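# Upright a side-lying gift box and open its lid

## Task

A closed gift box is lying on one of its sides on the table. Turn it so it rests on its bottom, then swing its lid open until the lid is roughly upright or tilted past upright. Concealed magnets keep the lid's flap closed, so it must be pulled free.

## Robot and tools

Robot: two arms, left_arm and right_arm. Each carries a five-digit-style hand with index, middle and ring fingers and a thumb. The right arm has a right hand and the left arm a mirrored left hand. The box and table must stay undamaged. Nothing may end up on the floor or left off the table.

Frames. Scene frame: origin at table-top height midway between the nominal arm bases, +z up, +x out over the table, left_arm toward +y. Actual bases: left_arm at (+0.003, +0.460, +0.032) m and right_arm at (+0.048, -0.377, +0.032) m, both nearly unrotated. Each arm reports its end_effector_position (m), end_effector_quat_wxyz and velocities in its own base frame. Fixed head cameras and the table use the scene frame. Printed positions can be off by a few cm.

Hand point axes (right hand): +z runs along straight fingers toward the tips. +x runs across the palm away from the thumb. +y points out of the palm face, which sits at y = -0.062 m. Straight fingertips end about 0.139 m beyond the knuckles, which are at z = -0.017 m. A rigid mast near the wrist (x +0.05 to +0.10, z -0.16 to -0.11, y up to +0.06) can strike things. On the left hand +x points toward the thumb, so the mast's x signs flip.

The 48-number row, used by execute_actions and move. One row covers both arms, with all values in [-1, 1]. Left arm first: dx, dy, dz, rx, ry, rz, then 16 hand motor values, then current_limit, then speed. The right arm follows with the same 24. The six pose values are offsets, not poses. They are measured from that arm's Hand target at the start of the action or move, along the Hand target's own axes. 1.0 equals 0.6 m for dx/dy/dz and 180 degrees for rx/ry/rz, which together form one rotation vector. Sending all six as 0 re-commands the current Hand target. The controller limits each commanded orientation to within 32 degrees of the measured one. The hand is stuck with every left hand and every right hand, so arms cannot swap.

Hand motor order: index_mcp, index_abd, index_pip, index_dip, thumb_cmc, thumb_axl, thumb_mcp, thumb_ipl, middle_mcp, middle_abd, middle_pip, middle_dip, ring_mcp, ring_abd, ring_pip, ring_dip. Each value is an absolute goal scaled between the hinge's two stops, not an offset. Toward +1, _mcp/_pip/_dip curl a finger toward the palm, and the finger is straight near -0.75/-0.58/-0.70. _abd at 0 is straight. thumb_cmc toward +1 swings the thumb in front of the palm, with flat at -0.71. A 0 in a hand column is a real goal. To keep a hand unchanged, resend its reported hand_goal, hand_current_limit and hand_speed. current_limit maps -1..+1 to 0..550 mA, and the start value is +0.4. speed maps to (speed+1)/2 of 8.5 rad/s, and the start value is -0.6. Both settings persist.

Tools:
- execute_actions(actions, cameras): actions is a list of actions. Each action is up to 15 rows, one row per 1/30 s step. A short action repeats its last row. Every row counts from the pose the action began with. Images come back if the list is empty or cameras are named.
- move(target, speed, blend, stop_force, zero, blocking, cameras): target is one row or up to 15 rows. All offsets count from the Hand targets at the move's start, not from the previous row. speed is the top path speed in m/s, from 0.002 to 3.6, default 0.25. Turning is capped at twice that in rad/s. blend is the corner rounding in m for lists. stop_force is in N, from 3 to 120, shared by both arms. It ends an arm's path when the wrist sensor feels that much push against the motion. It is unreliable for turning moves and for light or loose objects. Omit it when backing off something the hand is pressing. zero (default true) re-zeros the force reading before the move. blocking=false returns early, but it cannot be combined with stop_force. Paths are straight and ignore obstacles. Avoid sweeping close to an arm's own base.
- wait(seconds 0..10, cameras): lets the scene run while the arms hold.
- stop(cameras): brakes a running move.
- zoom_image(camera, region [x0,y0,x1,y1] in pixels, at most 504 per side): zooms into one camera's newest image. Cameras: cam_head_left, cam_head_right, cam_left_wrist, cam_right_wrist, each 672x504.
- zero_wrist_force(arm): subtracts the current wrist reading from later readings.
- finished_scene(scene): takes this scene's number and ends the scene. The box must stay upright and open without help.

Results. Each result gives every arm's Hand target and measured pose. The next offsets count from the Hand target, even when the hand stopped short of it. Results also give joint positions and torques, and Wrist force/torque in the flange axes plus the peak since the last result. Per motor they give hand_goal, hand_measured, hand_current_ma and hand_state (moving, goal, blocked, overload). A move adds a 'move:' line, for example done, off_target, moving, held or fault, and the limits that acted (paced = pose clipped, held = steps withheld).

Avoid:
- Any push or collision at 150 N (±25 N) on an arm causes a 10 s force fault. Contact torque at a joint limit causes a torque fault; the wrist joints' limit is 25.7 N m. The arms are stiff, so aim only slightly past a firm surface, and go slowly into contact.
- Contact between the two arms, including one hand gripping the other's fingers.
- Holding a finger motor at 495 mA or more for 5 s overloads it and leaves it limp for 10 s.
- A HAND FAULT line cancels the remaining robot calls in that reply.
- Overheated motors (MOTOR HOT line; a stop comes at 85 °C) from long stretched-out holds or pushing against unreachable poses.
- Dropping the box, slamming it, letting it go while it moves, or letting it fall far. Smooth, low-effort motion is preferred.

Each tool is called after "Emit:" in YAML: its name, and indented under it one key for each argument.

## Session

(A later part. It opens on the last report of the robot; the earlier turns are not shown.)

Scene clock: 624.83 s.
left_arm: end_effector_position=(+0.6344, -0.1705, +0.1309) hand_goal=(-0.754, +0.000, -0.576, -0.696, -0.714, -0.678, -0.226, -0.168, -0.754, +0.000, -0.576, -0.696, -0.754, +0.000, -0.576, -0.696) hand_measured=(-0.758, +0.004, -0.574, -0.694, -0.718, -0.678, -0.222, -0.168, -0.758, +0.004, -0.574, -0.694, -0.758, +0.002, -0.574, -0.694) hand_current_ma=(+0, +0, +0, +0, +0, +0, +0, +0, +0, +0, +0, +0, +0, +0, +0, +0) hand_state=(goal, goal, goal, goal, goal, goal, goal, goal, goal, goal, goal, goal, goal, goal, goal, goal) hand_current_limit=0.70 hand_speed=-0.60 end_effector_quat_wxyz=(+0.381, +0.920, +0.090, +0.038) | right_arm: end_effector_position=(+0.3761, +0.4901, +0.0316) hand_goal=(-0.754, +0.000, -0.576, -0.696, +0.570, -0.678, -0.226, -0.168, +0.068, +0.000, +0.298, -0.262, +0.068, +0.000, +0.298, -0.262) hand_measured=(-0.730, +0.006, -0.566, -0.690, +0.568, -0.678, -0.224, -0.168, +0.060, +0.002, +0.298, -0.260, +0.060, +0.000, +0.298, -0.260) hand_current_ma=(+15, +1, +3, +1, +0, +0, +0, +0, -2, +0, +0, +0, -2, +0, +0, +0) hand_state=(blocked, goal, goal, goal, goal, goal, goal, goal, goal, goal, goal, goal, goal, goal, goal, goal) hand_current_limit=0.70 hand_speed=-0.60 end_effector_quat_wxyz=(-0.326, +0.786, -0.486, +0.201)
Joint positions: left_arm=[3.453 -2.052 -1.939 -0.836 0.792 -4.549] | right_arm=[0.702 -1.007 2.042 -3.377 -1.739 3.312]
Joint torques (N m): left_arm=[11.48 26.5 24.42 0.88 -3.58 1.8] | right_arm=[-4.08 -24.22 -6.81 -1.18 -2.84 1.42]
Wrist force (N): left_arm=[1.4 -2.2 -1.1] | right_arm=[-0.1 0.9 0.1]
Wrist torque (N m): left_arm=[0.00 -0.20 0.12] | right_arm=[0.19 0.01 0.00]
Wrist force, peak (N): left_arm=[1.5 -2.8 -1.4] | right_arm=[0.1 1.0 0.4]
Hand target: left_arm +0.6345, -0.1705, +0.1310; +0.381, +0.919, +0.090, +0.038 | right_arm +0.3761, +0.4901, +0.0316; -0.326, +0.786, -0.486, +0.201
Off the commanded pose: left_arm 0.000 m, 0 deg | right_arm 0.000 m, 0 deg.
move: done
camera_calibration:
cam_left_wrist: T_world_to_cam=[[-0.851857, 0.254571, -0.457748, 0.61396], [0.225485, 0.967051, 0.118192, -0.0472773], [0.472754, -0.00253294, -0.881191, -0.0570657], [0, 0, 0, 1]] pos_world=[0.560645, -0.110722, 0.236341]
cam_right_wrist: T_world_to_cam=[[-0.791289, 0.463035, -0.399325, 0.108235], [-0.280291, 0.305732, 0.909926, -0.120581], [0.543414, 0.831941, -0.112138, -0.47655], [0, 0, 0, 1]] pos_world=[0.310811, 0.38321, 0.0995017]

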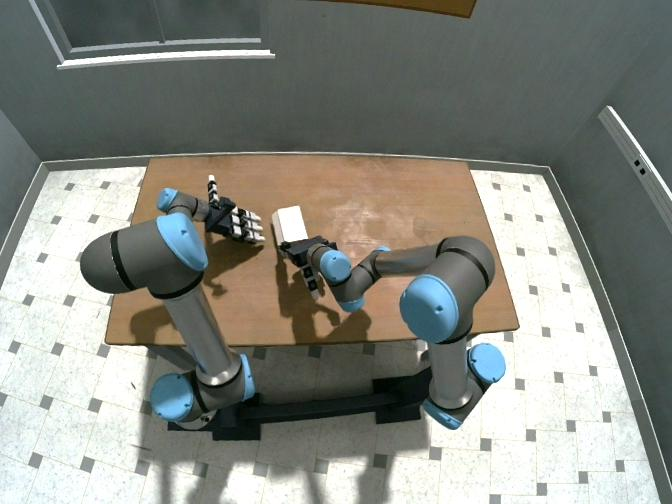

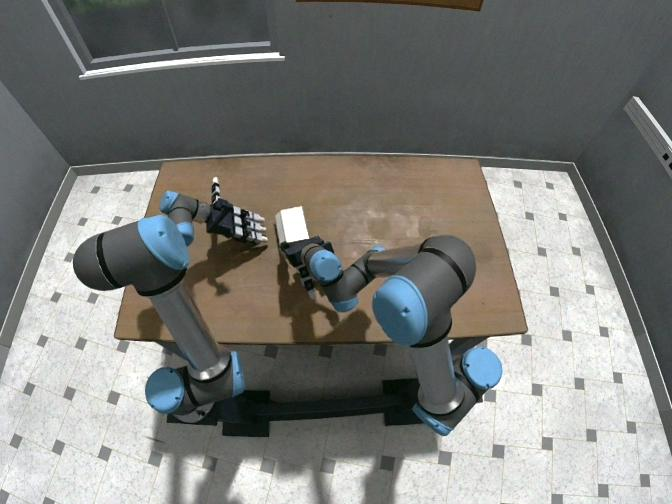

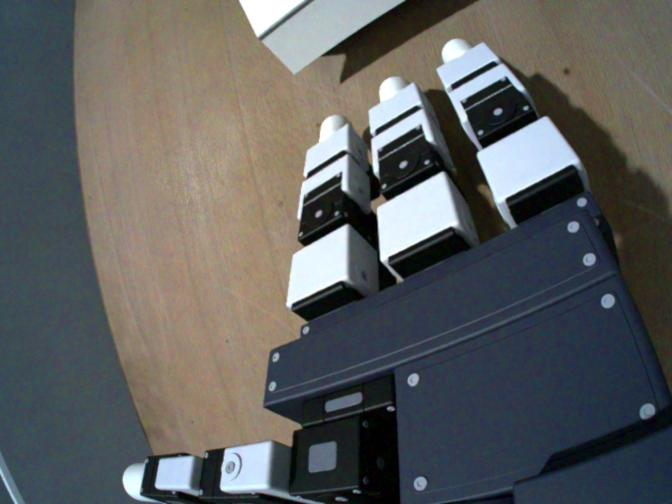

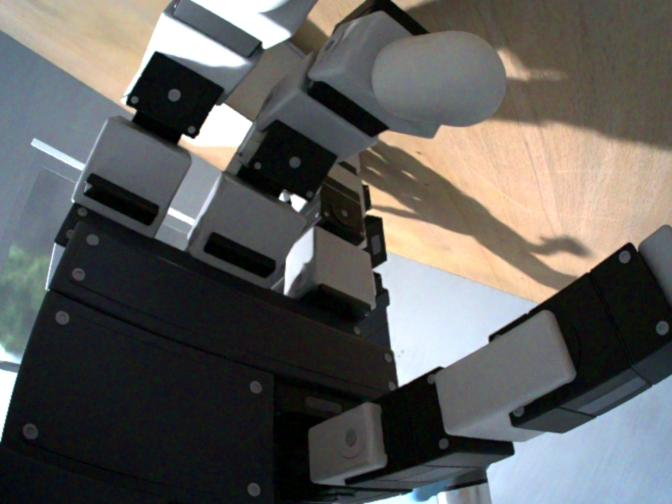

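Emit:
move:
  target: [0,0.0672,0.0955,0,0,0,-0.754,0,-0.576,-0.696,-0.714,-0.678,-0.226,-0.168,-0.754,0,-0.576,-0.696,-0.754,0,-0.576,-0.696,0.7,-0.6,0,0,0,0,0,0,-0.754,0,-0.576,-0.696,0.57,-0.678,-0.226,-0.168,0.068,0,0.298,-0.262,0.068,0,0.298,-0.262,0.7,-0.6]
  speed: 0.07
  stop_force: 4

Emit:
move:
  target: [0,0.0731,-0.0731,0,0,0,-0.754,0,-0.576,-0.696,-0.714,-0.678,-0.226,-0.168,-0.754,0,-0.576,-0.696,-0.754,0,-0.576,-0.696,0.7,-0.6,0,0,0,0,0,0,-0.754,0,-0.576,-0.696,0.57,-0.678,-0.226,-0.168,0.068,0,0.298,-0.262,0.068,0,0.298,-0.262,0.7,-0.6]
  speed: 0.06
  cameras: ["all"]

Emit:
zoom_image:
  camera: "cam_head_right"
  region: [240, 190, 330, 280]

Emit:
zoom_image:
  camera: "cam_left_wrist"
  region: [200, 0, 672, 220]

Scene clock: 661.17 s.
left_arm: end_effector_position=(+0.6479, -0.2382, +0.1190) hand_goal=(-0.754, +0.000, -0.576, -0.696, -0.714, -0.678, -0.226, -0.168, -0.754, +0.000, -0.576, -0.696, -0.754, +0.000, -0.576, -0.696) hand_measured=(-0.758, +0.004, -0.576, -0.694, -0.718, -0.678, -0.222, -0.168, -0.760, +0.004, -0.576, -0.694, -0.762, +0.002, -0.578, -0.694) hand_current_ma=(+0, +0, +0, +0, +0, +0, +0, +0, +0, +0, +0, +0, -1, +0, +0, +0) hand_state=(goal, goal, goal, goal, goal, goal, goal, goal, goal, goal, goal, goal, goal, goal, goal, goal) hand_current_limit=0.70 hand_speed=-0.60 end_effector_quat_wxyz=(+0.381, +0.919, +0.090, +0.038) | right_arm: end_effector_position=(+0.3761, +0.4901, +0.0316) hand_goal=(-0.754, +0.000, -0.576, -0.696, +0.570, -0.678, -0.226, -0.168, +0.068, +0.000, +0.298, -0.262, +0.068, +0.000, +0.298, -0.262) hand_measured=(-0.736, +0.004, -0.568, -0.692, +0.568, -0.678, -0.224, -0.168, +0.060, +0.002, +0.298, -0.260, +0.060, +0.000, +0.298, -0.260) hand_current_ma=(+10, +0, +1, +0, +0, +0, +0, +0, -2, +0, +0, +0, -2, +0, +0, +0) hand_state=(goal, goal, goal, goal, goal, goal, goal, goal, goal, goal, goal, goal, goal, goal, goal, goal) hand_current_limit=0.70 hand_speed=-0.60 end_effector_quat_wxyz=(-0.326, +0.786, -0.486, +0.201)
Joint positions: left_arm=[3.33 -2.118 -1.915 -0.672 0.785 -4.722] | right_arm=[0.702 -1.007 2.042 -3.377 -1.739 3.312]
Joint torques (N m): left_arm=[-11.54 29.13 24.12 3.81 0.66 -2.19] | right_arm=[-6.29 -24.67 -6.59 -1.25 -2.87 1.5]
Wrist force (N): left_arm=[1.5 -2.6 -1.5] | right_arm=[0.1 0.6 0.2]
Wrist torque (N m): left_arm=[0.04 -0.22 0.24] | right_arm=[0.16 -0.04 0.02]
Wrist force, peak (N): left_arm=[1.5 -3.0 -1.8] | right_arm=[0.1 1.0 0.2]
Hand target: left_arm +0.6479, -0.2382, +0.1190; +0.381, +0.919, +0.090, +0.038 | right_arm +0.3761, +0.4901, +0.0316; -0.326, +0.786, -0.486, +0.201
Off the commanded pose: left_arm 0.000 m, 0 deg | right_arm 0.000 m, 0 deg.
move: done

Scene clock: 662.70 s.
left_arm: end_effector_position=(+0.6478, -0.2383, +0.1809) hand_goal=(-0.754, +0.000, -0.576, -0.696, -0.714, -0.678, -0.226, -0.168, -0.754, +0.000, -0.576, -0.696, -0.754, +0.000, -0.576, -0.696) hand_measured=(-0.758, +0.004, -0.576, -0.694, -0.718, -0.678, -0.222, -0.168, -0.760, +0.004, -0.576, -0.694, -0.762, +0.002, -0.578, -0.696) hand_current_ma=(+0, +0, +0, +0, +0, +0, +0, +0, -1, +0, +0, +0, -1, +0, +0, +0) hand_state=(goal, goal, goal, goal, goal, goal, goal, goal, goal, goal, goal, goal, goal, goal, goal, goal) hand_current_limit=0.70 hand_speed=-0.60 end_effector_quat_wxyz=(+0.381, +0.919, +0.090, +0.038) | right_arm: end_effector_position=(+0.3761, +0.4901, +0.0316) hand_goal=(-0.754, +0.000, -0.576, -0.696, +0.570, -0.678, -0.226, -0.168, +0.068, +0.000, +0.298, -0.262, +0.068, +0.000, +0.298, -0.262) hand_measured=(-0.736, +0.004, -0.568, -0.692, +0.568, -0.678, -0.224, -0.168, +0.060, +0.002, +0.298, -0.260, +0.060, +0.000, +0.298, -0.260) hand_current_ma=(+10, +0, +1, +0, +0, +0, +0, +0, -2, +0, +0, +0, -2, +0, +0, +0) hand_state=(goal, goal, goal, goal, goal, goal, goal, goal, goal, goal, goal, goal, goal, goal, goal, goal) hand_current_limit=0.70 hand_speed=-0.60 end_effector_quat_wxyz=(-0.326, +0.786, -0.486, +0.201)
Joint positions: left_arm=[3.33 -2.006 -1.88 -0.819 0.785 -4.722] | right_arm=[0.702 -1.007 2.042 -3.377 -1.739 3.312]
Joint torques (N m): left_arm=[1.61 49.32 26.38 1.15 0.48 2.01] | right_arm=[-6.14 -24.94 -6.68 -1.23 -2.78 1.54]
Wrist force (N): left_arm=[1.6 -2.3 -1.3] | right_arm=[0.1 0.7 0.1]
Wrist torque (N m): left_arm=[0.01 -0.22 0.17] | right_arm=[0.18 -0.03 0.02]
Wrist force, peak (N): left_arm=[1.4 -3.0 -1.0] | right_arm=[-0.1 0.9 0.1]
Hand target: left_arm +0.6478, -0.2382, +0.1810; +0.381, +0.919, +0.090, +0.038 | right_arm +0.3761, +0.4901, +0.0316; -0.326, +0.786, -0.486, +0.201
Off the commanded pose: left_arm 0.000 m, 0 deg | right_arm 0.000 m, 0 deg.
move: done
camera_calibration:
cam_left_wrist: T_world_to_cam=[[-0.851731, 0.254556, -0.45799, 0.665406], [0.225634, 0.967053, 0.117885, 0.00928663], [0.472909, -0.0029318, -0.881106, -0.0196511], [0, 0, 0, 1]] pos_world=[0.573945, -0.178422, 0.28634]
cam_right_wrist: T_world_to_cam=[[-0.791289, 0.463035, -0.399325, 0.108235], [-0.280291, 0.305732, 0.909926, -0.120581], [0.543414, 0.831941, -0.112138, -0.47655], [0, 0, 0, 1]] pos_world=[0.310811, 0.38321, 0.0995017]

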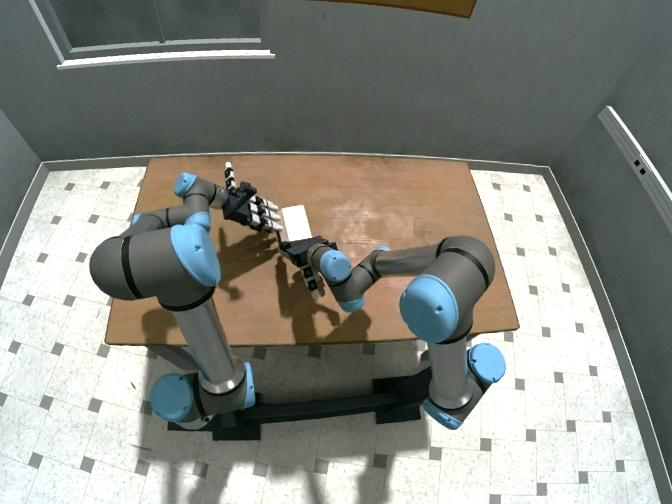

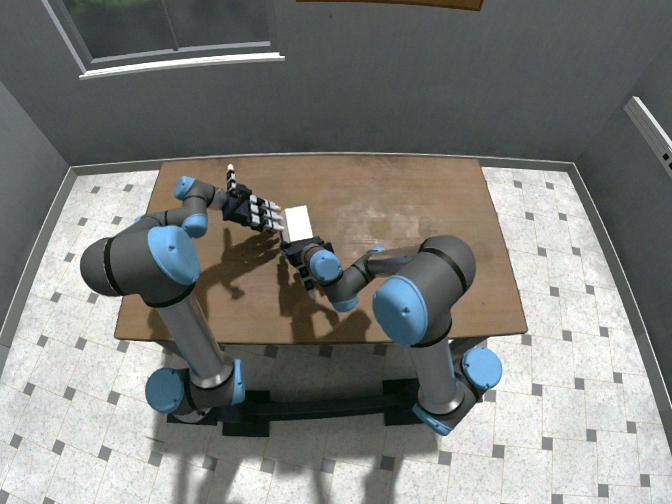

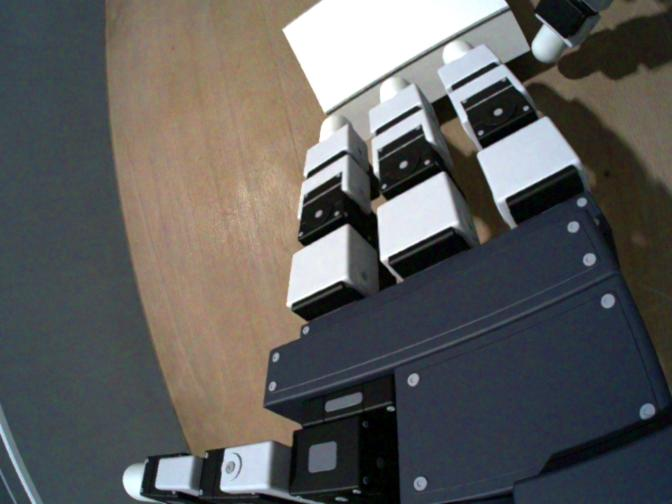

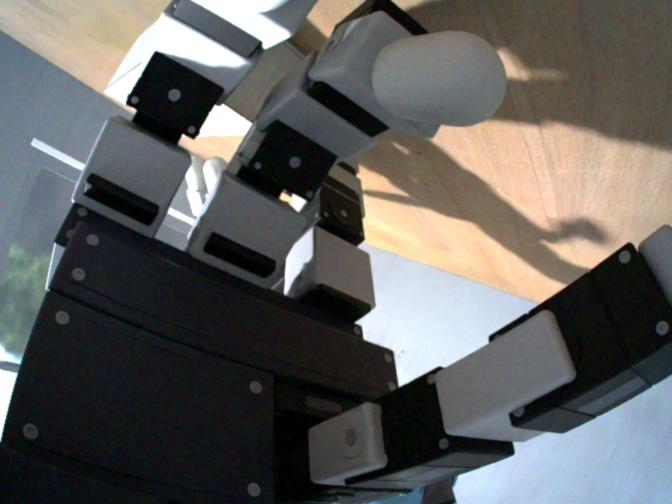

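Scaled by 5.600 from the camera's 672x504 image, which has a finer 960x720 frame.

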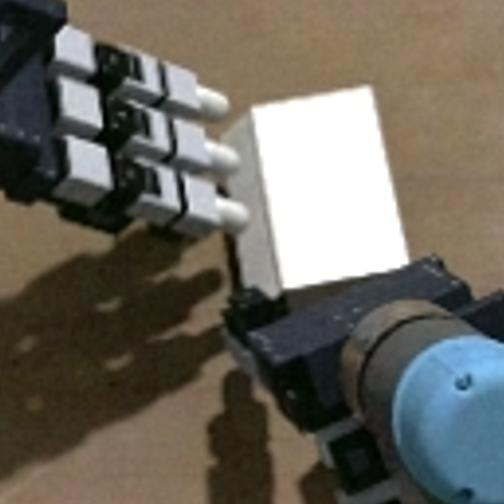

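Scaled by 1.068 from the camera's 672x504 image, which has a finer 960x720 frame.

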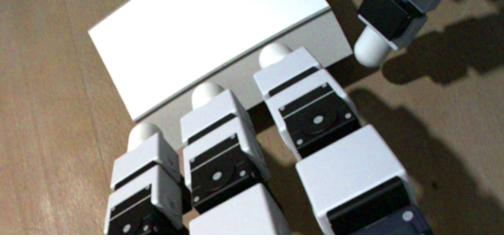

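Emit:
move:
  target: [0,-0.0589,-0.0825,0,0,0,-0.754,0,-0.576,-0.696,-0.714,-0.678,-0.226,-0.168,-0.754,0,-0.576,-0.696,-0.754,0,-0.576,-0.696,0.7,-0.6,-0.0182,-0.0015,-0.1165,0,0,0,-0.754,0,-0.576,-0.696,0.57,-0.678,-0.226,-0.168,0.068,0,0.298,-0.262,0.068,0,0.298,-0.262,0.7,-0.6]
  speed: 0.25

Emit:
move:
  target:
    - [0,-0.0861,0.086,0,0,0,-0.754,0,-0.576,-0.696,-0.714,-0.678,-0.226,-0.168,-0.754,0,-0.576,-0.696,-0.754,0,-0.576,-0.696,0.7,-0.6,0.327,0.005,-0.1143,0,-0.151,-0.151,-0.754,0,-0.576,-0.696,0.57,-0.678,-0.226,-0.168,-0.754,0,-0.576,-0.696,-0.754,0,-0.576,-0.696,0.7,-0.6]
    - [0,-0.0861,0.086,0,0,0,-0.754,0,-0.576,-0.696,-0.714,-0.678,-0.226,-0.168,-0.754,0,-0.576,-0.696,-0.754,0,-0.576,-0.696,0.7,-0.6,0.466,-0.2085,0.1935,0,-0.3021,-0.3021,-0.754,0,-0.576,-0.696,0.57,-0.678,-0.226,-0.168,-0.754,0,-0.576,-0.696,-0.754,0,-0.576,-0.696,0.7,-0.6]
    - [0,-0.0861,0.086,0,0,0,-0.754,0,-0.576,-0.696,-0.714,-0.678,-0.226,-0.168,-0.754,0,-0.576,-0.696,-0.754,0,-0.576,-0.696,0.7,-0.6,0.466,-0.1442,0.2578,0,-0.3021,-0.3021,-0.754,0,-0.576,-0.696,0.57,-0.678,-0.226,-0.168,-0.754,0,-0.576,-0.696,-0.754,0,-0.576,-0.696,0.7,-0.6]
  speed: 0.3
  blend: 0.03
  cameras: ["all"]

Emit:
zoom_image:
  camera: "cam_head_right"
  region: [240, 180, 350, 280]

Emit:
zoom_image:
  camera: "cam_left_wrist"
  region: [200, 0, 672, 220]

Scene clock: 689.77 s.
left_arm: end_effector_position=(+0.6362, -0.1795, +0.1910) hand_goal=(-0.754, +0.000, -0.576, -0.696, -0.714, -0.678, -0.226, -0.168, -0.754, +0.000, -0.576, -0.696, -0.754, +0.000, -0.576, -0.696) hand_measured=(-0.758, +0.004, -0.576, -0.694, -0.718, -0.678, -0.222, -0.168, -0.760, +0.004, -0.576, -0.694, -0.762, +0.002, -0.578, -0.696) hand_current_ma=(+0, +0, +0, +0, +0, +0, +0, +0, -1, +0, +0, +0, -1, +0, +0, +0) hand_state=(goal, goal, goal, goal, goal, goal, goal, goal, goal, goal, goal, goal, goal, goal, goal, goal) hand_current_limit=0.70 hand_speed=-0.60 end_effector_quat_wxyz=(+0.381, +0.919, +0.090, +0.038) | right_arm: end_effector_position=(+0.3276, +0.4781, +0.0816) hand_goal=(-0.754, +0.000, -0.576, -0.696, +0.570, -0.678, -0.226, -0.168, +0.068, +0.000, +0.298, -0.262, +0.068, +0.000, +0.298, -0.262) hand_measured=(-0.736, +0.004, -0.570, -0.692, +0.568, -0.678, -0.224, -0.168, +0.060, +0.002, +0.298, -0.260, +0.060, +0.000, +0.298, -0.260) hand_current_ma=(+9, +0, +1, +0, +0, +0, +0, +0, -2, +0, +0, +0, -2, +0, +0, +0) hand_state=(goal, goal, goal, goal, goal, goal, goal, goal, goal, goal, goal, goal, goal, goal, goal, goal) hand_current_limit=0.70 hand_speed=-0.60 end_effector_quat_wxyz=(-0.326, +0.786, -0.486, +0.201)
Joint positions: left_arm=[3.437 -1.951 -1.895 -0.965 0.79 -4.572] | right_arm=[0.751 -1.178 2.133 -3.29 -1.773 3.348]
Joint torques (N m): left_arm=[11.99 47.1 27.15 1.14 0.65 1.95] | right_arm=[9.8 -41.51 -6.75 -1.42 -3.05 1.56]
Wrist force (N): left_arm=[1.5 -2.1 -1.3] | right_arm=[-0.1 0.4 0.3]
Wrist torque (N m): left_arm=[0.03 -0.21 0.12] | right_arm=[0.11 -0.02 0.01]
Wrist force, peak (N): left_arm=[1.3 -2.9 -2.1] | right_arm=[0.2 1.2 0.7]
Hand target: left_arm +0.6362, -0.1794, +0.1910; +0.381, +0.919, +0.090, +0.038 | right_arm +0.3276, +0.4780, +0.0817; -0.326, +0.786, -0.486, +0.201
Off the commanded pose: left_arm 0.000 m, 0 deg | right_arm 0.000 m, 0 deg.
move: done

Scene clock: 692.90 s.
left_arm: end_effector_position=(+0.6362, -0.1793, +0.1180) hand_goal=(-0.754, +0.000, -0.576, -0.696, -0.714, -0.678, -0.226, -0.168, -0.754, +0.000, -0.576, -0.696, -0.754, +0.000, -0.576, -0.696) hand_measured=(-0.758, +0.004, -0.576, -0.694, -0.718, -0.678, -0.222, -0.168, -0.760, +0.004, -0.576, -0.694, -0.762, +0.002, -0.578, -0.696) hand_current_ma=(+0, +0, +0, +0, +0, +0, +0, +0, -1, +0, +0, +0, -1, +0, +0, +0) hand_state=(goal, goal, goal, goal, goal, goal, goal, goal, goal, goal, goal, goal, goal, goal, goal, goal) hand_current_limit=0.70 hand_speed=-0.60 end_effector_quat_wxyz=(+0.381, +0.919, +0.090, +0.038) | right_arm: end_effector_position=(+0.6050, +0.3040, +0.0337) hand_goal=(-0.754, +0.000, -0.576, -0.696, +0.570, -0.678, -0.226, -0.168, -0.754, +0.000, -0.576, -0.696, -0.754, +0.000, -0.576, -0.696) hand_measured=(-0.736, +0.002, -0.570, -0.692, +0.568, -0.678, -0.224, -0.168, -0.736, +0.002, -0.570, -0.694, -0.738, +0.000, -0.570, -0.694) hand_current_ma=(+8, +0, +1, +0, +0, +0, +0, +0, +9, +0, +1, +0, +7, +0, +1, +0) hand_state=(goal, goal, goal, goal, goal, goal, goal, goal, goal, goal, goal, goal, goal, goal, goal, goal) hand_current_limit=0.70 hand_speed=-0.60 end_effector_quat_wxyz=(-0.380, +0.918, +0.108, -0.044)
Joint positions: left_arm=[3.437 -2.082 -1.943 -0.786 0.79 -4.571] | right_arm=[0.116 -0.923 1.561 -2.091 -0.792 1.404]
Joint torques (N m): left_arm=[-9.18 27.82 8.17 3.63 -3.52 -2.16] | right_arm=[9.22 -29.06 -26.51 -1.2 -1.54 -1.54]
Wrist force (N): left_arm=[1.5 -2.1 -1.3] | right_arm=[0.0 0.4 0.6]
Wrist torque (N m): left_arm=[0.02 -0.22 0.21] | right_arm=[0.07 -0.10 0.22]
Wrist force, peak (N): left_arm=[1.7 -2.6 -1.5] | right_arm=[0.2 1.4 1.4]
Hand target: left_arm +0.6362, -0.1793, +0.1180; +0.381, +0.919, +0.090, +0.038 | right_arm +0.6051, +0.3040, +0.0335; -0.380, +0.918, +0.108, -0.045
Off the commanded pose: left_arm 0.000 m, 0 deg | right_arm 0.000 m, 0 deg.
move: done; blend cut to 0.0273 m at target 2
camera_calibration:
cam_left_wrist: T_world_to_cam=[[-0.851794, 0.254564, -0.457869, 0.611709], [0.22556, 0.967052, 0.118038, -0.0377299], [0.472831, -0.00273238, -0.881149, -0.0693364], [0, 0, 0, 1]] pos_world=[0.562345, -0.119422, 0.22344]
cam_right_wrist: T_world_to_cam=[[-0.630177, -0.665836, -0.399423, 0.62204], [-0.361711, -0.203446, 0.909821, 0.202666], [-0.687053, 0.717824, -0.112633, 0.333259], [0, 0, 0, 1]] pos_world=[0.694269, 0.216187, 0.101603]

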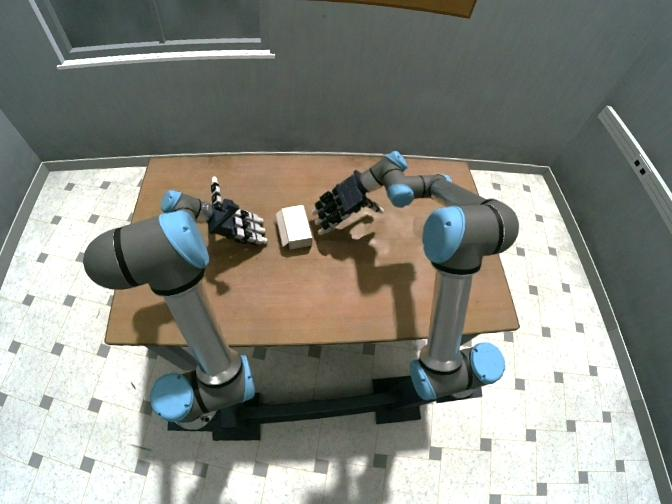

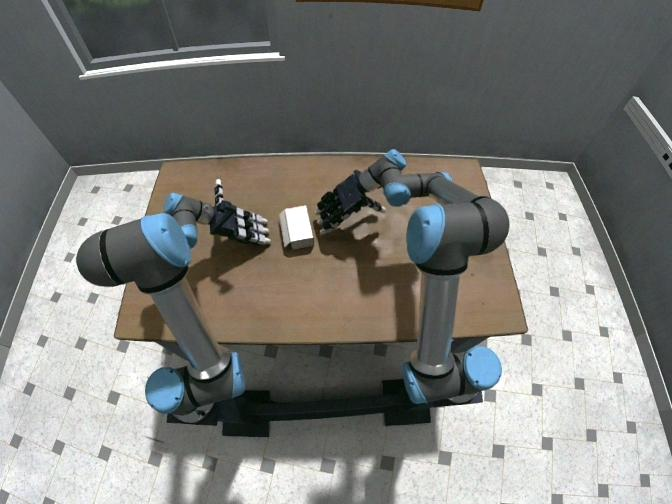

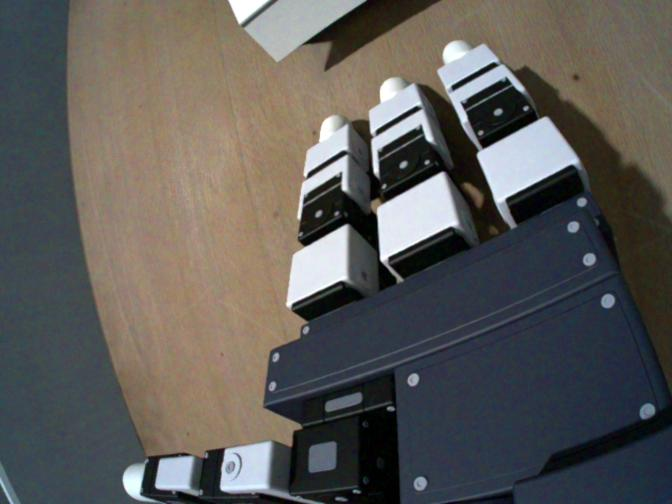

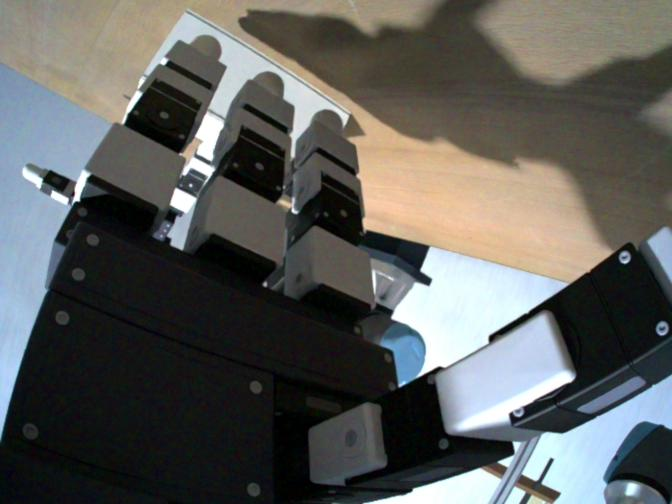

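Scaled by 4.582 from the camera's 672x504 image, which has a finer 960x720 frame.

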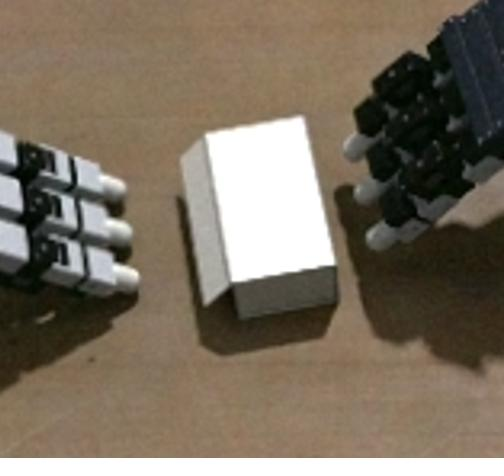

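Scaled by 1.068 from the camera's 672x504 image, which has a finer 960x720 frame.

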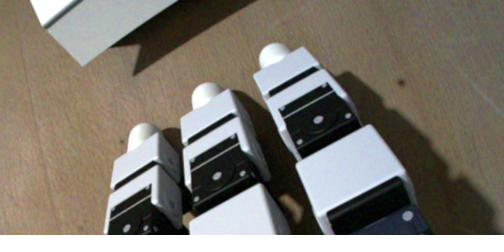

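Emit:
move:
  target: [0,0,0,0,0,0,-0.754,0,-0.576,-0.696,-0.714,-0.678,-0.226,-0.168,-0.754,0,-0.576,-0.696,-0.754,0,-0.576,-0.696,0.7,-0.6,0,-0.033,0.033,0,0,0,-0.754,0,-0.576,-0.696,0.57,-0.678,-0.226,-0.168,-0.754,0,-0.576,-0.696,-0.754,0,-0.576,-0.696,0.7,-0.6]
  speed: 0.1

Emit:
move:
  target: [0,0.0837,0.0872,0,0,0,-0.754,0,-0.576,-0.696,-0.714,-0.678,-0.226,-0.168,-0.754,0,-0.576,-0.696,-0.754,0,-0.576,-0.696,0.7,-0.6,0,0,0,0,0,0,-0.754,0,-0.576,-0.696,0.57,-0.678,-0.226,-0.168,-0.754,0,-0.576,-0.696,-0.754,0,-0.576,-0.696,0.7,-0.6]
  speed: 0.06
  stop_force: 6
  cameras: ["all"]

Emit:
zoom_image:
  camera: "cam_head_right"
  region: [240, 180, 350, 280]

Emit:
zoom_image:
  camera: "cam_left_wrist"
  region: [200, 0, 672, 220]

Scene clock: 707.17 s.
left_arm: end_effector_position=(+0.6362, -0.1793, +0.1180) hand_goal=(-0.754, +0.000, -0.576, -0.696, -0.714, -0.678, -0.226, -0.168, -0.754, +0.000, -0.576, -0.696, -0.754, +0.000, -0.576, -0.696) hand_measured=(-0.758, +0.004, -0.576, -0.694, -0.718, -0.678, -0.222, -0.168, -0.760, +0.004, -0.576, -0.694, -0.762, +0.002, -0.578, -0.696) hand_current_ma=(+0, +0, +0, +0, +0, +0, +0, +0, -1, +0, +0, +0, -1, +0, +0, +0) hand_state=(goal, goal, goal, goal, goal, goal, goal, goal, goal, goal, goal, goal, goal, goal, goal, goal) hand_current_limit=0.70 hand_speed=-0.60 end_effector_quat_wxyz=(+0.381, +0.919, +0.090, +0.038) | right_arm: end_effector_position=(+0.5986, +0.3312, +0.0335) hand_goal=(-0.754, +0.000, -0.576, -0.696, +0.570, -0.678, -0.226, -0.168, -0.754, +0.000, -0.576, -0.696, -0.754, +0.000, -0.576, -0.696) hand_measured=(-0.736, +0.002, -0.570, -0.692, +0.568, -0.678, -0.224, -0.168, -0.736, +0.002, -0.570, -0.694, -0.738, +0.000, -0.570, -0.694) hand_current_ma=(+8, +0, +1, +0, +0, +0, +0, +0, +9, +0, +1, +0, +7, +0, +1, +0) hand_state=(goal, goal, goal, goal, goal, goal, goal, goal, goal, goal, goal, goal, goal, goal, goal, goal) hand_current_limit=0.70 hand_speed=-0.60 end_effector_quat_wxyz=(-0.380, +0.918, +0.108, -0.045)
Joint positions: left_arm=[3.437 -2.082 -1.943 -0.786 0.79 -4.571] | right_arm=[0.157 -0.912 1.555 -2.136 -0.788 1.462]
Joint torques (N m): left_arm=[-8.5 27.61 8.22 3.7 -3.48 -2.26] | right_arm=[9.45 -29.97 -24.66 -4.22 4.19 1.39]
Wrist force (N): left_arm=[1.5 -2.5 -1.3] | right_arm=[0.1 0.5 0.3]
Wrist torque (N m): left_arm=[-0.03 -0.22 0.22] | right_arm=[0.08 -0.09 0.07]
Wrist force, peak (N): left_arm=[1.8 -2.6 -1.4] | right_arm=[0.0 0.4 0.8]
Hand target: left_arm +0.6362, -0.1793, +0.1180; +0.381, +0.919, +0.090, +0.038 | right_arm +0.5986, +0.3313, +0.0335; -0.380, +0.918, +0.108, -0.045
Off the commanded pose: left_arm 0.000 m, 0 deg | right_arm 0.000 m, 0 deg.
move: done

Scene clock: 709.47 s.
left_arm: end_effector_position=(+0.6503, -0.2505, +0.1165) hand_goal=(-0.754, +0.000, -0.576, -0.696, -0.714, -0.678, -0.226, -0.168, -0.754, +0.000, -0.576, -0.696, -0.754, +0.000, -0.576, -0.696) hand_measured=(-0.764, +0.004, -0.578, -0.696, -0.718, -0.678, -0.222, -0.168, -0.766, +0.004, -0.580, -0.696, -0.766, +0.002, -0.580, -0.696) hand_current_ma=(-2, +0, +0, +0, +0, +0, +0, +0, -2, +0, +0, +0, -2, +0, +0, +0) hand_state=(goal, goal, goal, goal, goal, goal, goal, goal, goal, goal, goal, goal, goal, goal, goal, goal) hand_current_limit=0.70 hand_speed=-0.60 end_effector_quat_wxyz=(+0.381, +0.919, +0.090, +0.038) | right_arm: end_effector_position=(+0.5986, +0.3313, +0.0335) hand_goal=(-0.754, +0.000, -0.576, -0.696, +0.570, -0.678, -0.226, -0.168, -0.754, +0.000, -0.576, -0.696, -0.754, +0.000, -0.576, -0.696) hand_measured=(-0.736, +0.002, -0.570, -0.692, +0.568, -0.678, -0.224, -0.168, -0.736, +0.002, -0.570, -0.694, -0.738, +0.002, -0.570, -0.694) hand_current_ma=(+8, +0, +1, +0, +0, +0, +0, +0, +9, +0, +1, +0, +7, +0, +1, +0) hand_state=(goal, goal, goal, goal, goal, goal, goal, goal, goal, goal, goal, goal, goal, goal, goal, goal) hand_current_limit=0.70 hand_speed=-0.60 end_effector_quat_wxyz=(-0.380, +0.918, +0.108, -0.045)
Joint positions: left_arm=[3.308 -2.132 -1.907 -0.644 0.786 -4.753] | right_arm=[0.157 -0.912 1.555 -2.137 -0.788 1.462]
Joint torques (N m): left_arm=[-11.81 30.34 24.17 3.95 0.19 -2.33] | right_arm=[9.86 -30.34 -22.07 -2.89 4.06 1.31]
Wrist force (N): left_arm=[1.1 -3.7 -1.9] | right_arm=[0.3 0.9 -0.6]
Wrist torque (N m): left_arm=[0.16 -0.26 0.23] | right_arm=[0.13 -0.01 0.10]
Wrist force, peak (N): left_arm=[0.9 -4.0 -2.0] | right_arm=[0.1 0.8 -1.4]
Hand target: left_arm +0.6503, -0.2505, +0.1165; +0.381, +0.919, +0.090, +0.038 | right_arm +0.5986, +0.3313, +0.0335; -0.380, +0.918, +0.108, -0.045
Off the commanded pose: left_arm 0.000 m, 0 deg | right_arm 0.000 m, 0 deg.
move: done
camera_calibration:
cam_left_wrist: T_world_to_cam=[[-0.851794, 0.254564, -0.457869, 0.641132], [0.22556, 0.967052, 0.118038, 0.0280242], [0.472831, -0.00273238, -0.881149, -0.0775193], [0, 0, 0, 1]] pos_world=[0.576445, -0.190522, 0.22194]
cam_right_wrist: T_world_to_cam=[[-0.630152, -0.665922, -0.399321, 0.636071], [-0.361545, -0.203486, 0.909879, 0.205866], [-0.687164, 0.717734, -0.112533, 0.309414], [0, 0, 0, 1]] pos_world=[0.687869, 0.243387, 0.101503]

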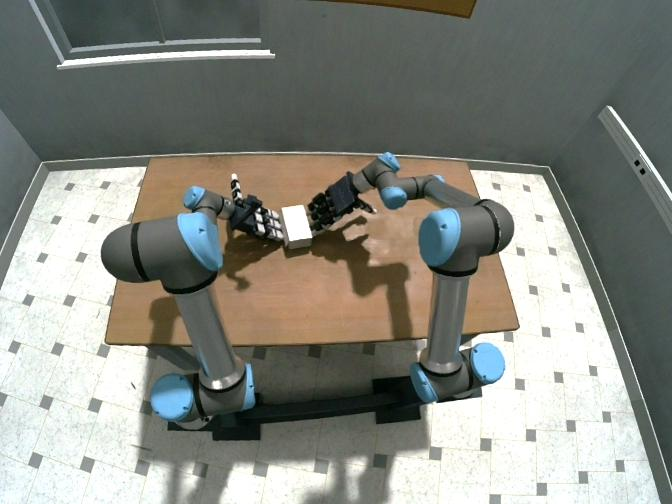

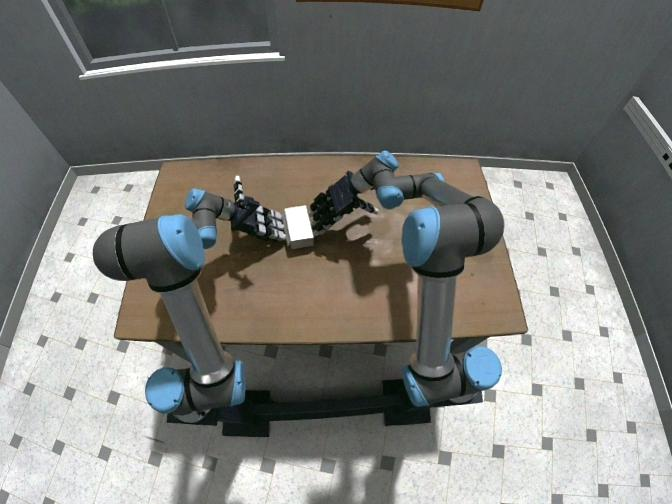

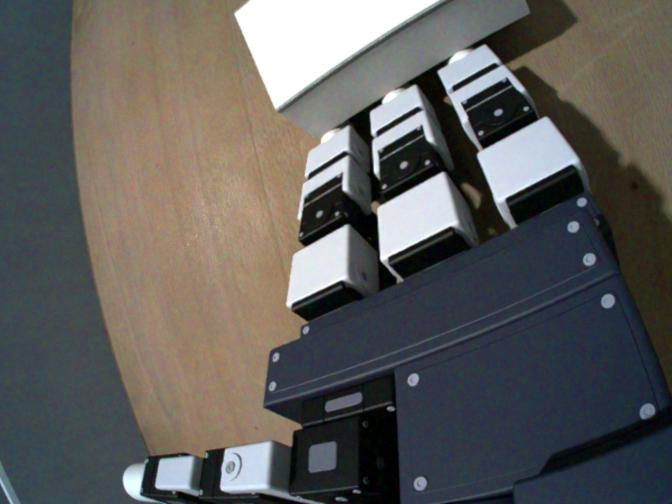

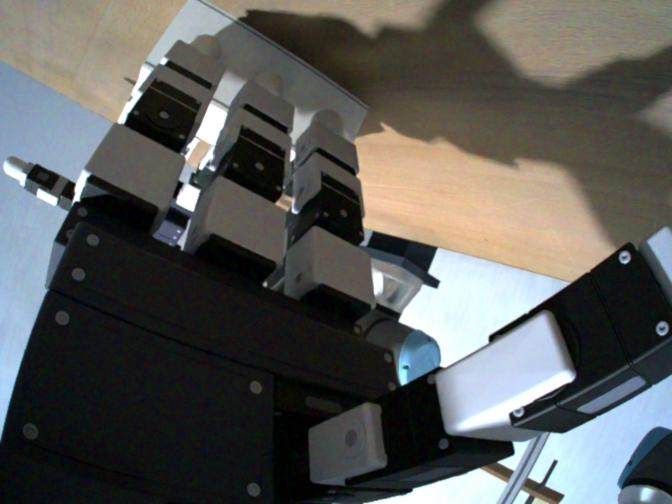

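Scaled by 4.582 from the camera's 672x504 image, which has a finer 960x720 frame.

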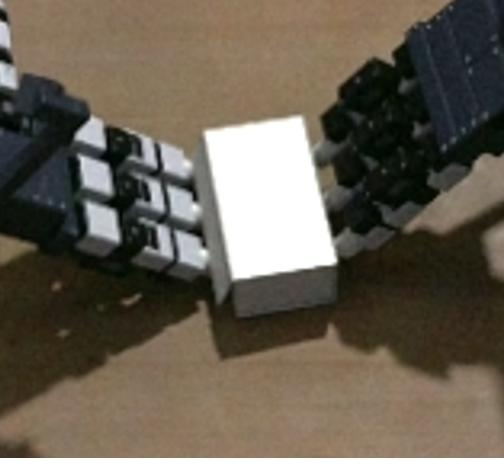

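Scaled by 1.068 from the camera's 672x504 image, which has a finer 960x720 frame.

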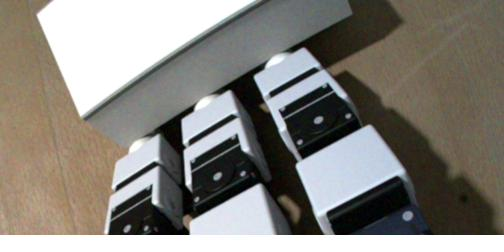

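Emit:
move:
  target: [0,0.055,-0.0525,0,0,0,-0.754,0,-0.576,-0.696,-0.714,-0.678,-0.226,-0.168,-0.754,0,-0.576,-0.696,-0.754,0,-0.576,-0.696,0.7,-0.6,0,0,0,0,0,0,-0.754,0,-0.576,-0.696,0.57,-0.678,-0.226,-0.168,-0.754,0,-0.576,-0.696,-0.754,0,-0.576,-0.696,0.7,-0.6]
  speed: 0.04
  stop_force: 8
  cameras: ["all"]

Emit:
zoom_image:
  camera: "cam_head_right"
  region: [240, 180, 350, 280]

Emit:
zoom_image:
  camera: "cam_left_wrist"
  region: [200, 0, 672, 220]

Scene clock: 761.03 s.
left_arm: end_effector_position=(+0.6505, -0.2515, +0.1621) hand_goal=(-0.754, +0.000, -0.576, -0.696, -0.714, -0.678, -0.226, -0.168, -0.754, +0.000, -0.576, -0.696, -0.754, +0.000, -0.576, -0.696) hand_measured=(-0.772, +0.002, -0.584, -0.700, -0.718, -0.678, -0.222, -0.168, -0.772, +0.002, -0.584, -0.700, -0.772, +0.002, -0.584, -0.700) hand_current_ma=(-5, +0, -1, +0, +0, +0, +0, +0, -5, +0, -1, +0, -5, +0, -1, +0) hand_state=(goal, goal, goal, goal, goal, goal, goal, goal, goal, goal, goal, goal, goal, goal, goal, goal) hand_current_limit=0.70 hand_speed=-0.60 end_effector_quat_wxyz=(+0.381, +0.919, +0.090, +0.038) | right_arm: end_effector_position=(+0.5986, +0.3313, +0.0335) hand_goal=(-0.754, +0.000, -0.576, -0.696, +0.570, -0.678, -0.226, -0.168, -0.754, +0.000, -0.576, -0.696, -0.754, +0.000, -0.576, -0.696) hand_measured=(-0.734, +0.002, -0.568, -0.692, +0.568, -0.678, -0.224, -0.168, -0.732, +0.002, -0.568, -0.692, -0.730, +0.002, -0.566, -0.692) hand_current_ma=(+11, +0, +2, +0, +0, +0, +0, +0, +14, +0, +2, +0, +15, +0, +3, +1) hand_state=(blocked, goal, goal, goal, goal, goal, goal, goal, blocked, goal, goal, goal, blocked, goal, goal, goal) hand_current_limit=0.70 hand_speed=-0.60 end_effector_quat_wxyz=(-0.380, +0.918, +0.108, -0.045)
Joint positions: left_arm=[3.307 -2.048 -1.884 -0.749 0.786 -4.756] | right_arm=[0.157 -0.912 1.555 -2.137 -0.788 1.462]
Joint torques (N m): left_arm=[-8.74 50.04 25.57 1.27 0.32 1.81] | right_arm=[8.4 -31.19 -11.13 -0.66 3.99 0.8]
Wrist force (N): left_arm=[1.3 -3.0 -1.2] | right_arm=[0.0 0.5 0.7]
Wrist torque (N m): left_arm=[-0.03 -0.19 0.24] | right_arm=[0.01 -0.12 0.06]
Wrist force, peak (N): left_arm=[1.5 -5.7 -3.8] | right_arm=[-0.2 3.4 -1.6]
Hand target: left_arm +0.6505, -0.2515, +0.1621; +0.381, +0.919, +0.090, +0.038 | right_arm +0.5986, +0.3313, +0.0335; -0.380, +0.918, +0.108, -0.045
Off the commanded pose: left_arm 0.000 m, 0 deg | right_arm 0.000 m, 0 deg.
move: done
camera_calibration:
cam_left_wrist: T_world_to_cam=[[-0.851752, 0.254518, -0.457972, 0.662456], [0.225555, 0.967064, 0.117952, 0.0236885], [0.472909, -0.00283138, -0.881107, -0.0375117], [0, 0, 0, 1]] pos_world=[0.576645, -0.191622, 0.26754]
cam_right_wrist: T_world_to_cam=[[-0.630174, -0.665935, -0.399263, 0.636021], [-0.361504, -0.203444, 0.909904, 0.205789], [-0.687165, 0.717733, -0.112533, 0.309346], [0, 0, 0, 1]] pos_world=[0.687769, 0.243387, 0.101503]

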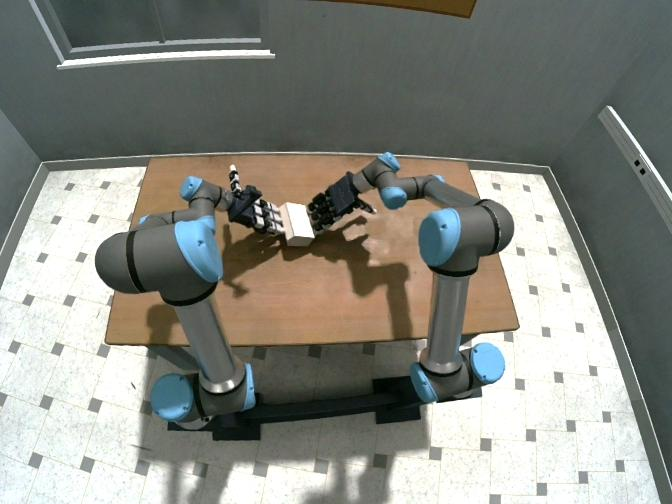

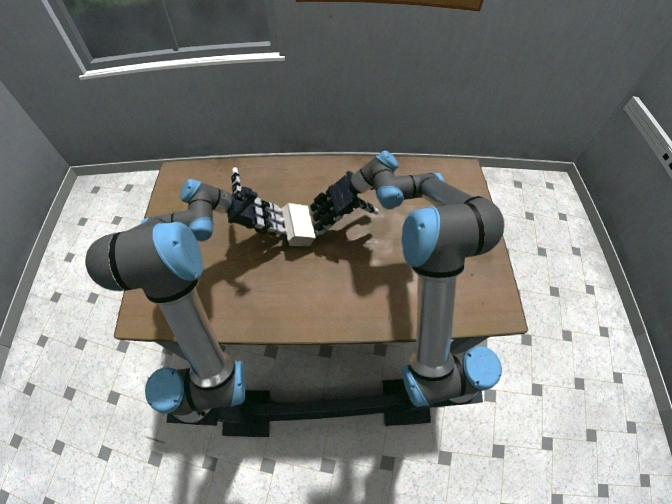

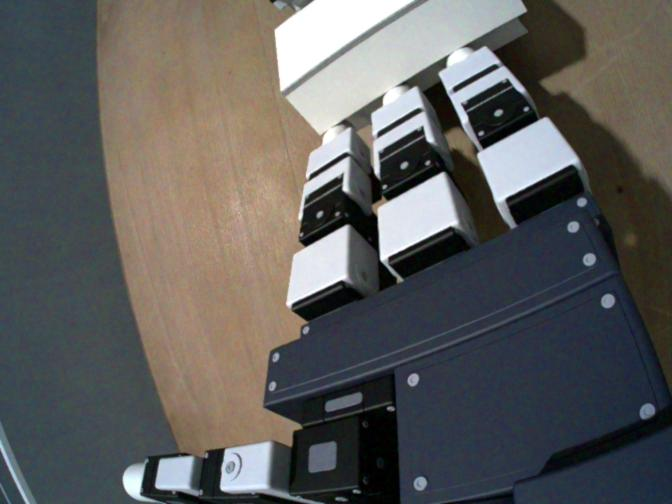

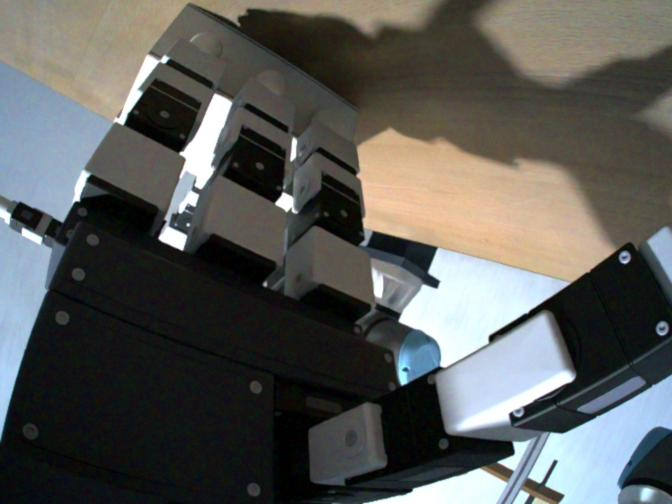

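Scaled by 4.582 from the camera's 672x504 image, which has a finer 960x720 frame.

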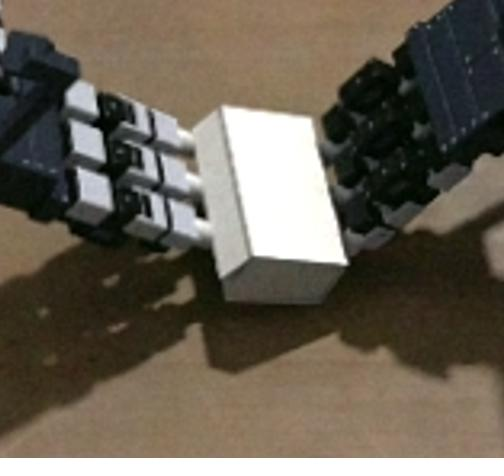

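Scaled by 1.068 from the camera's 672x504 image, which has a finer 960x720 frame.

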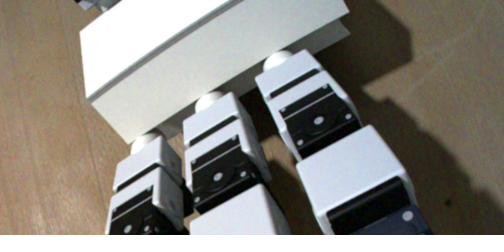

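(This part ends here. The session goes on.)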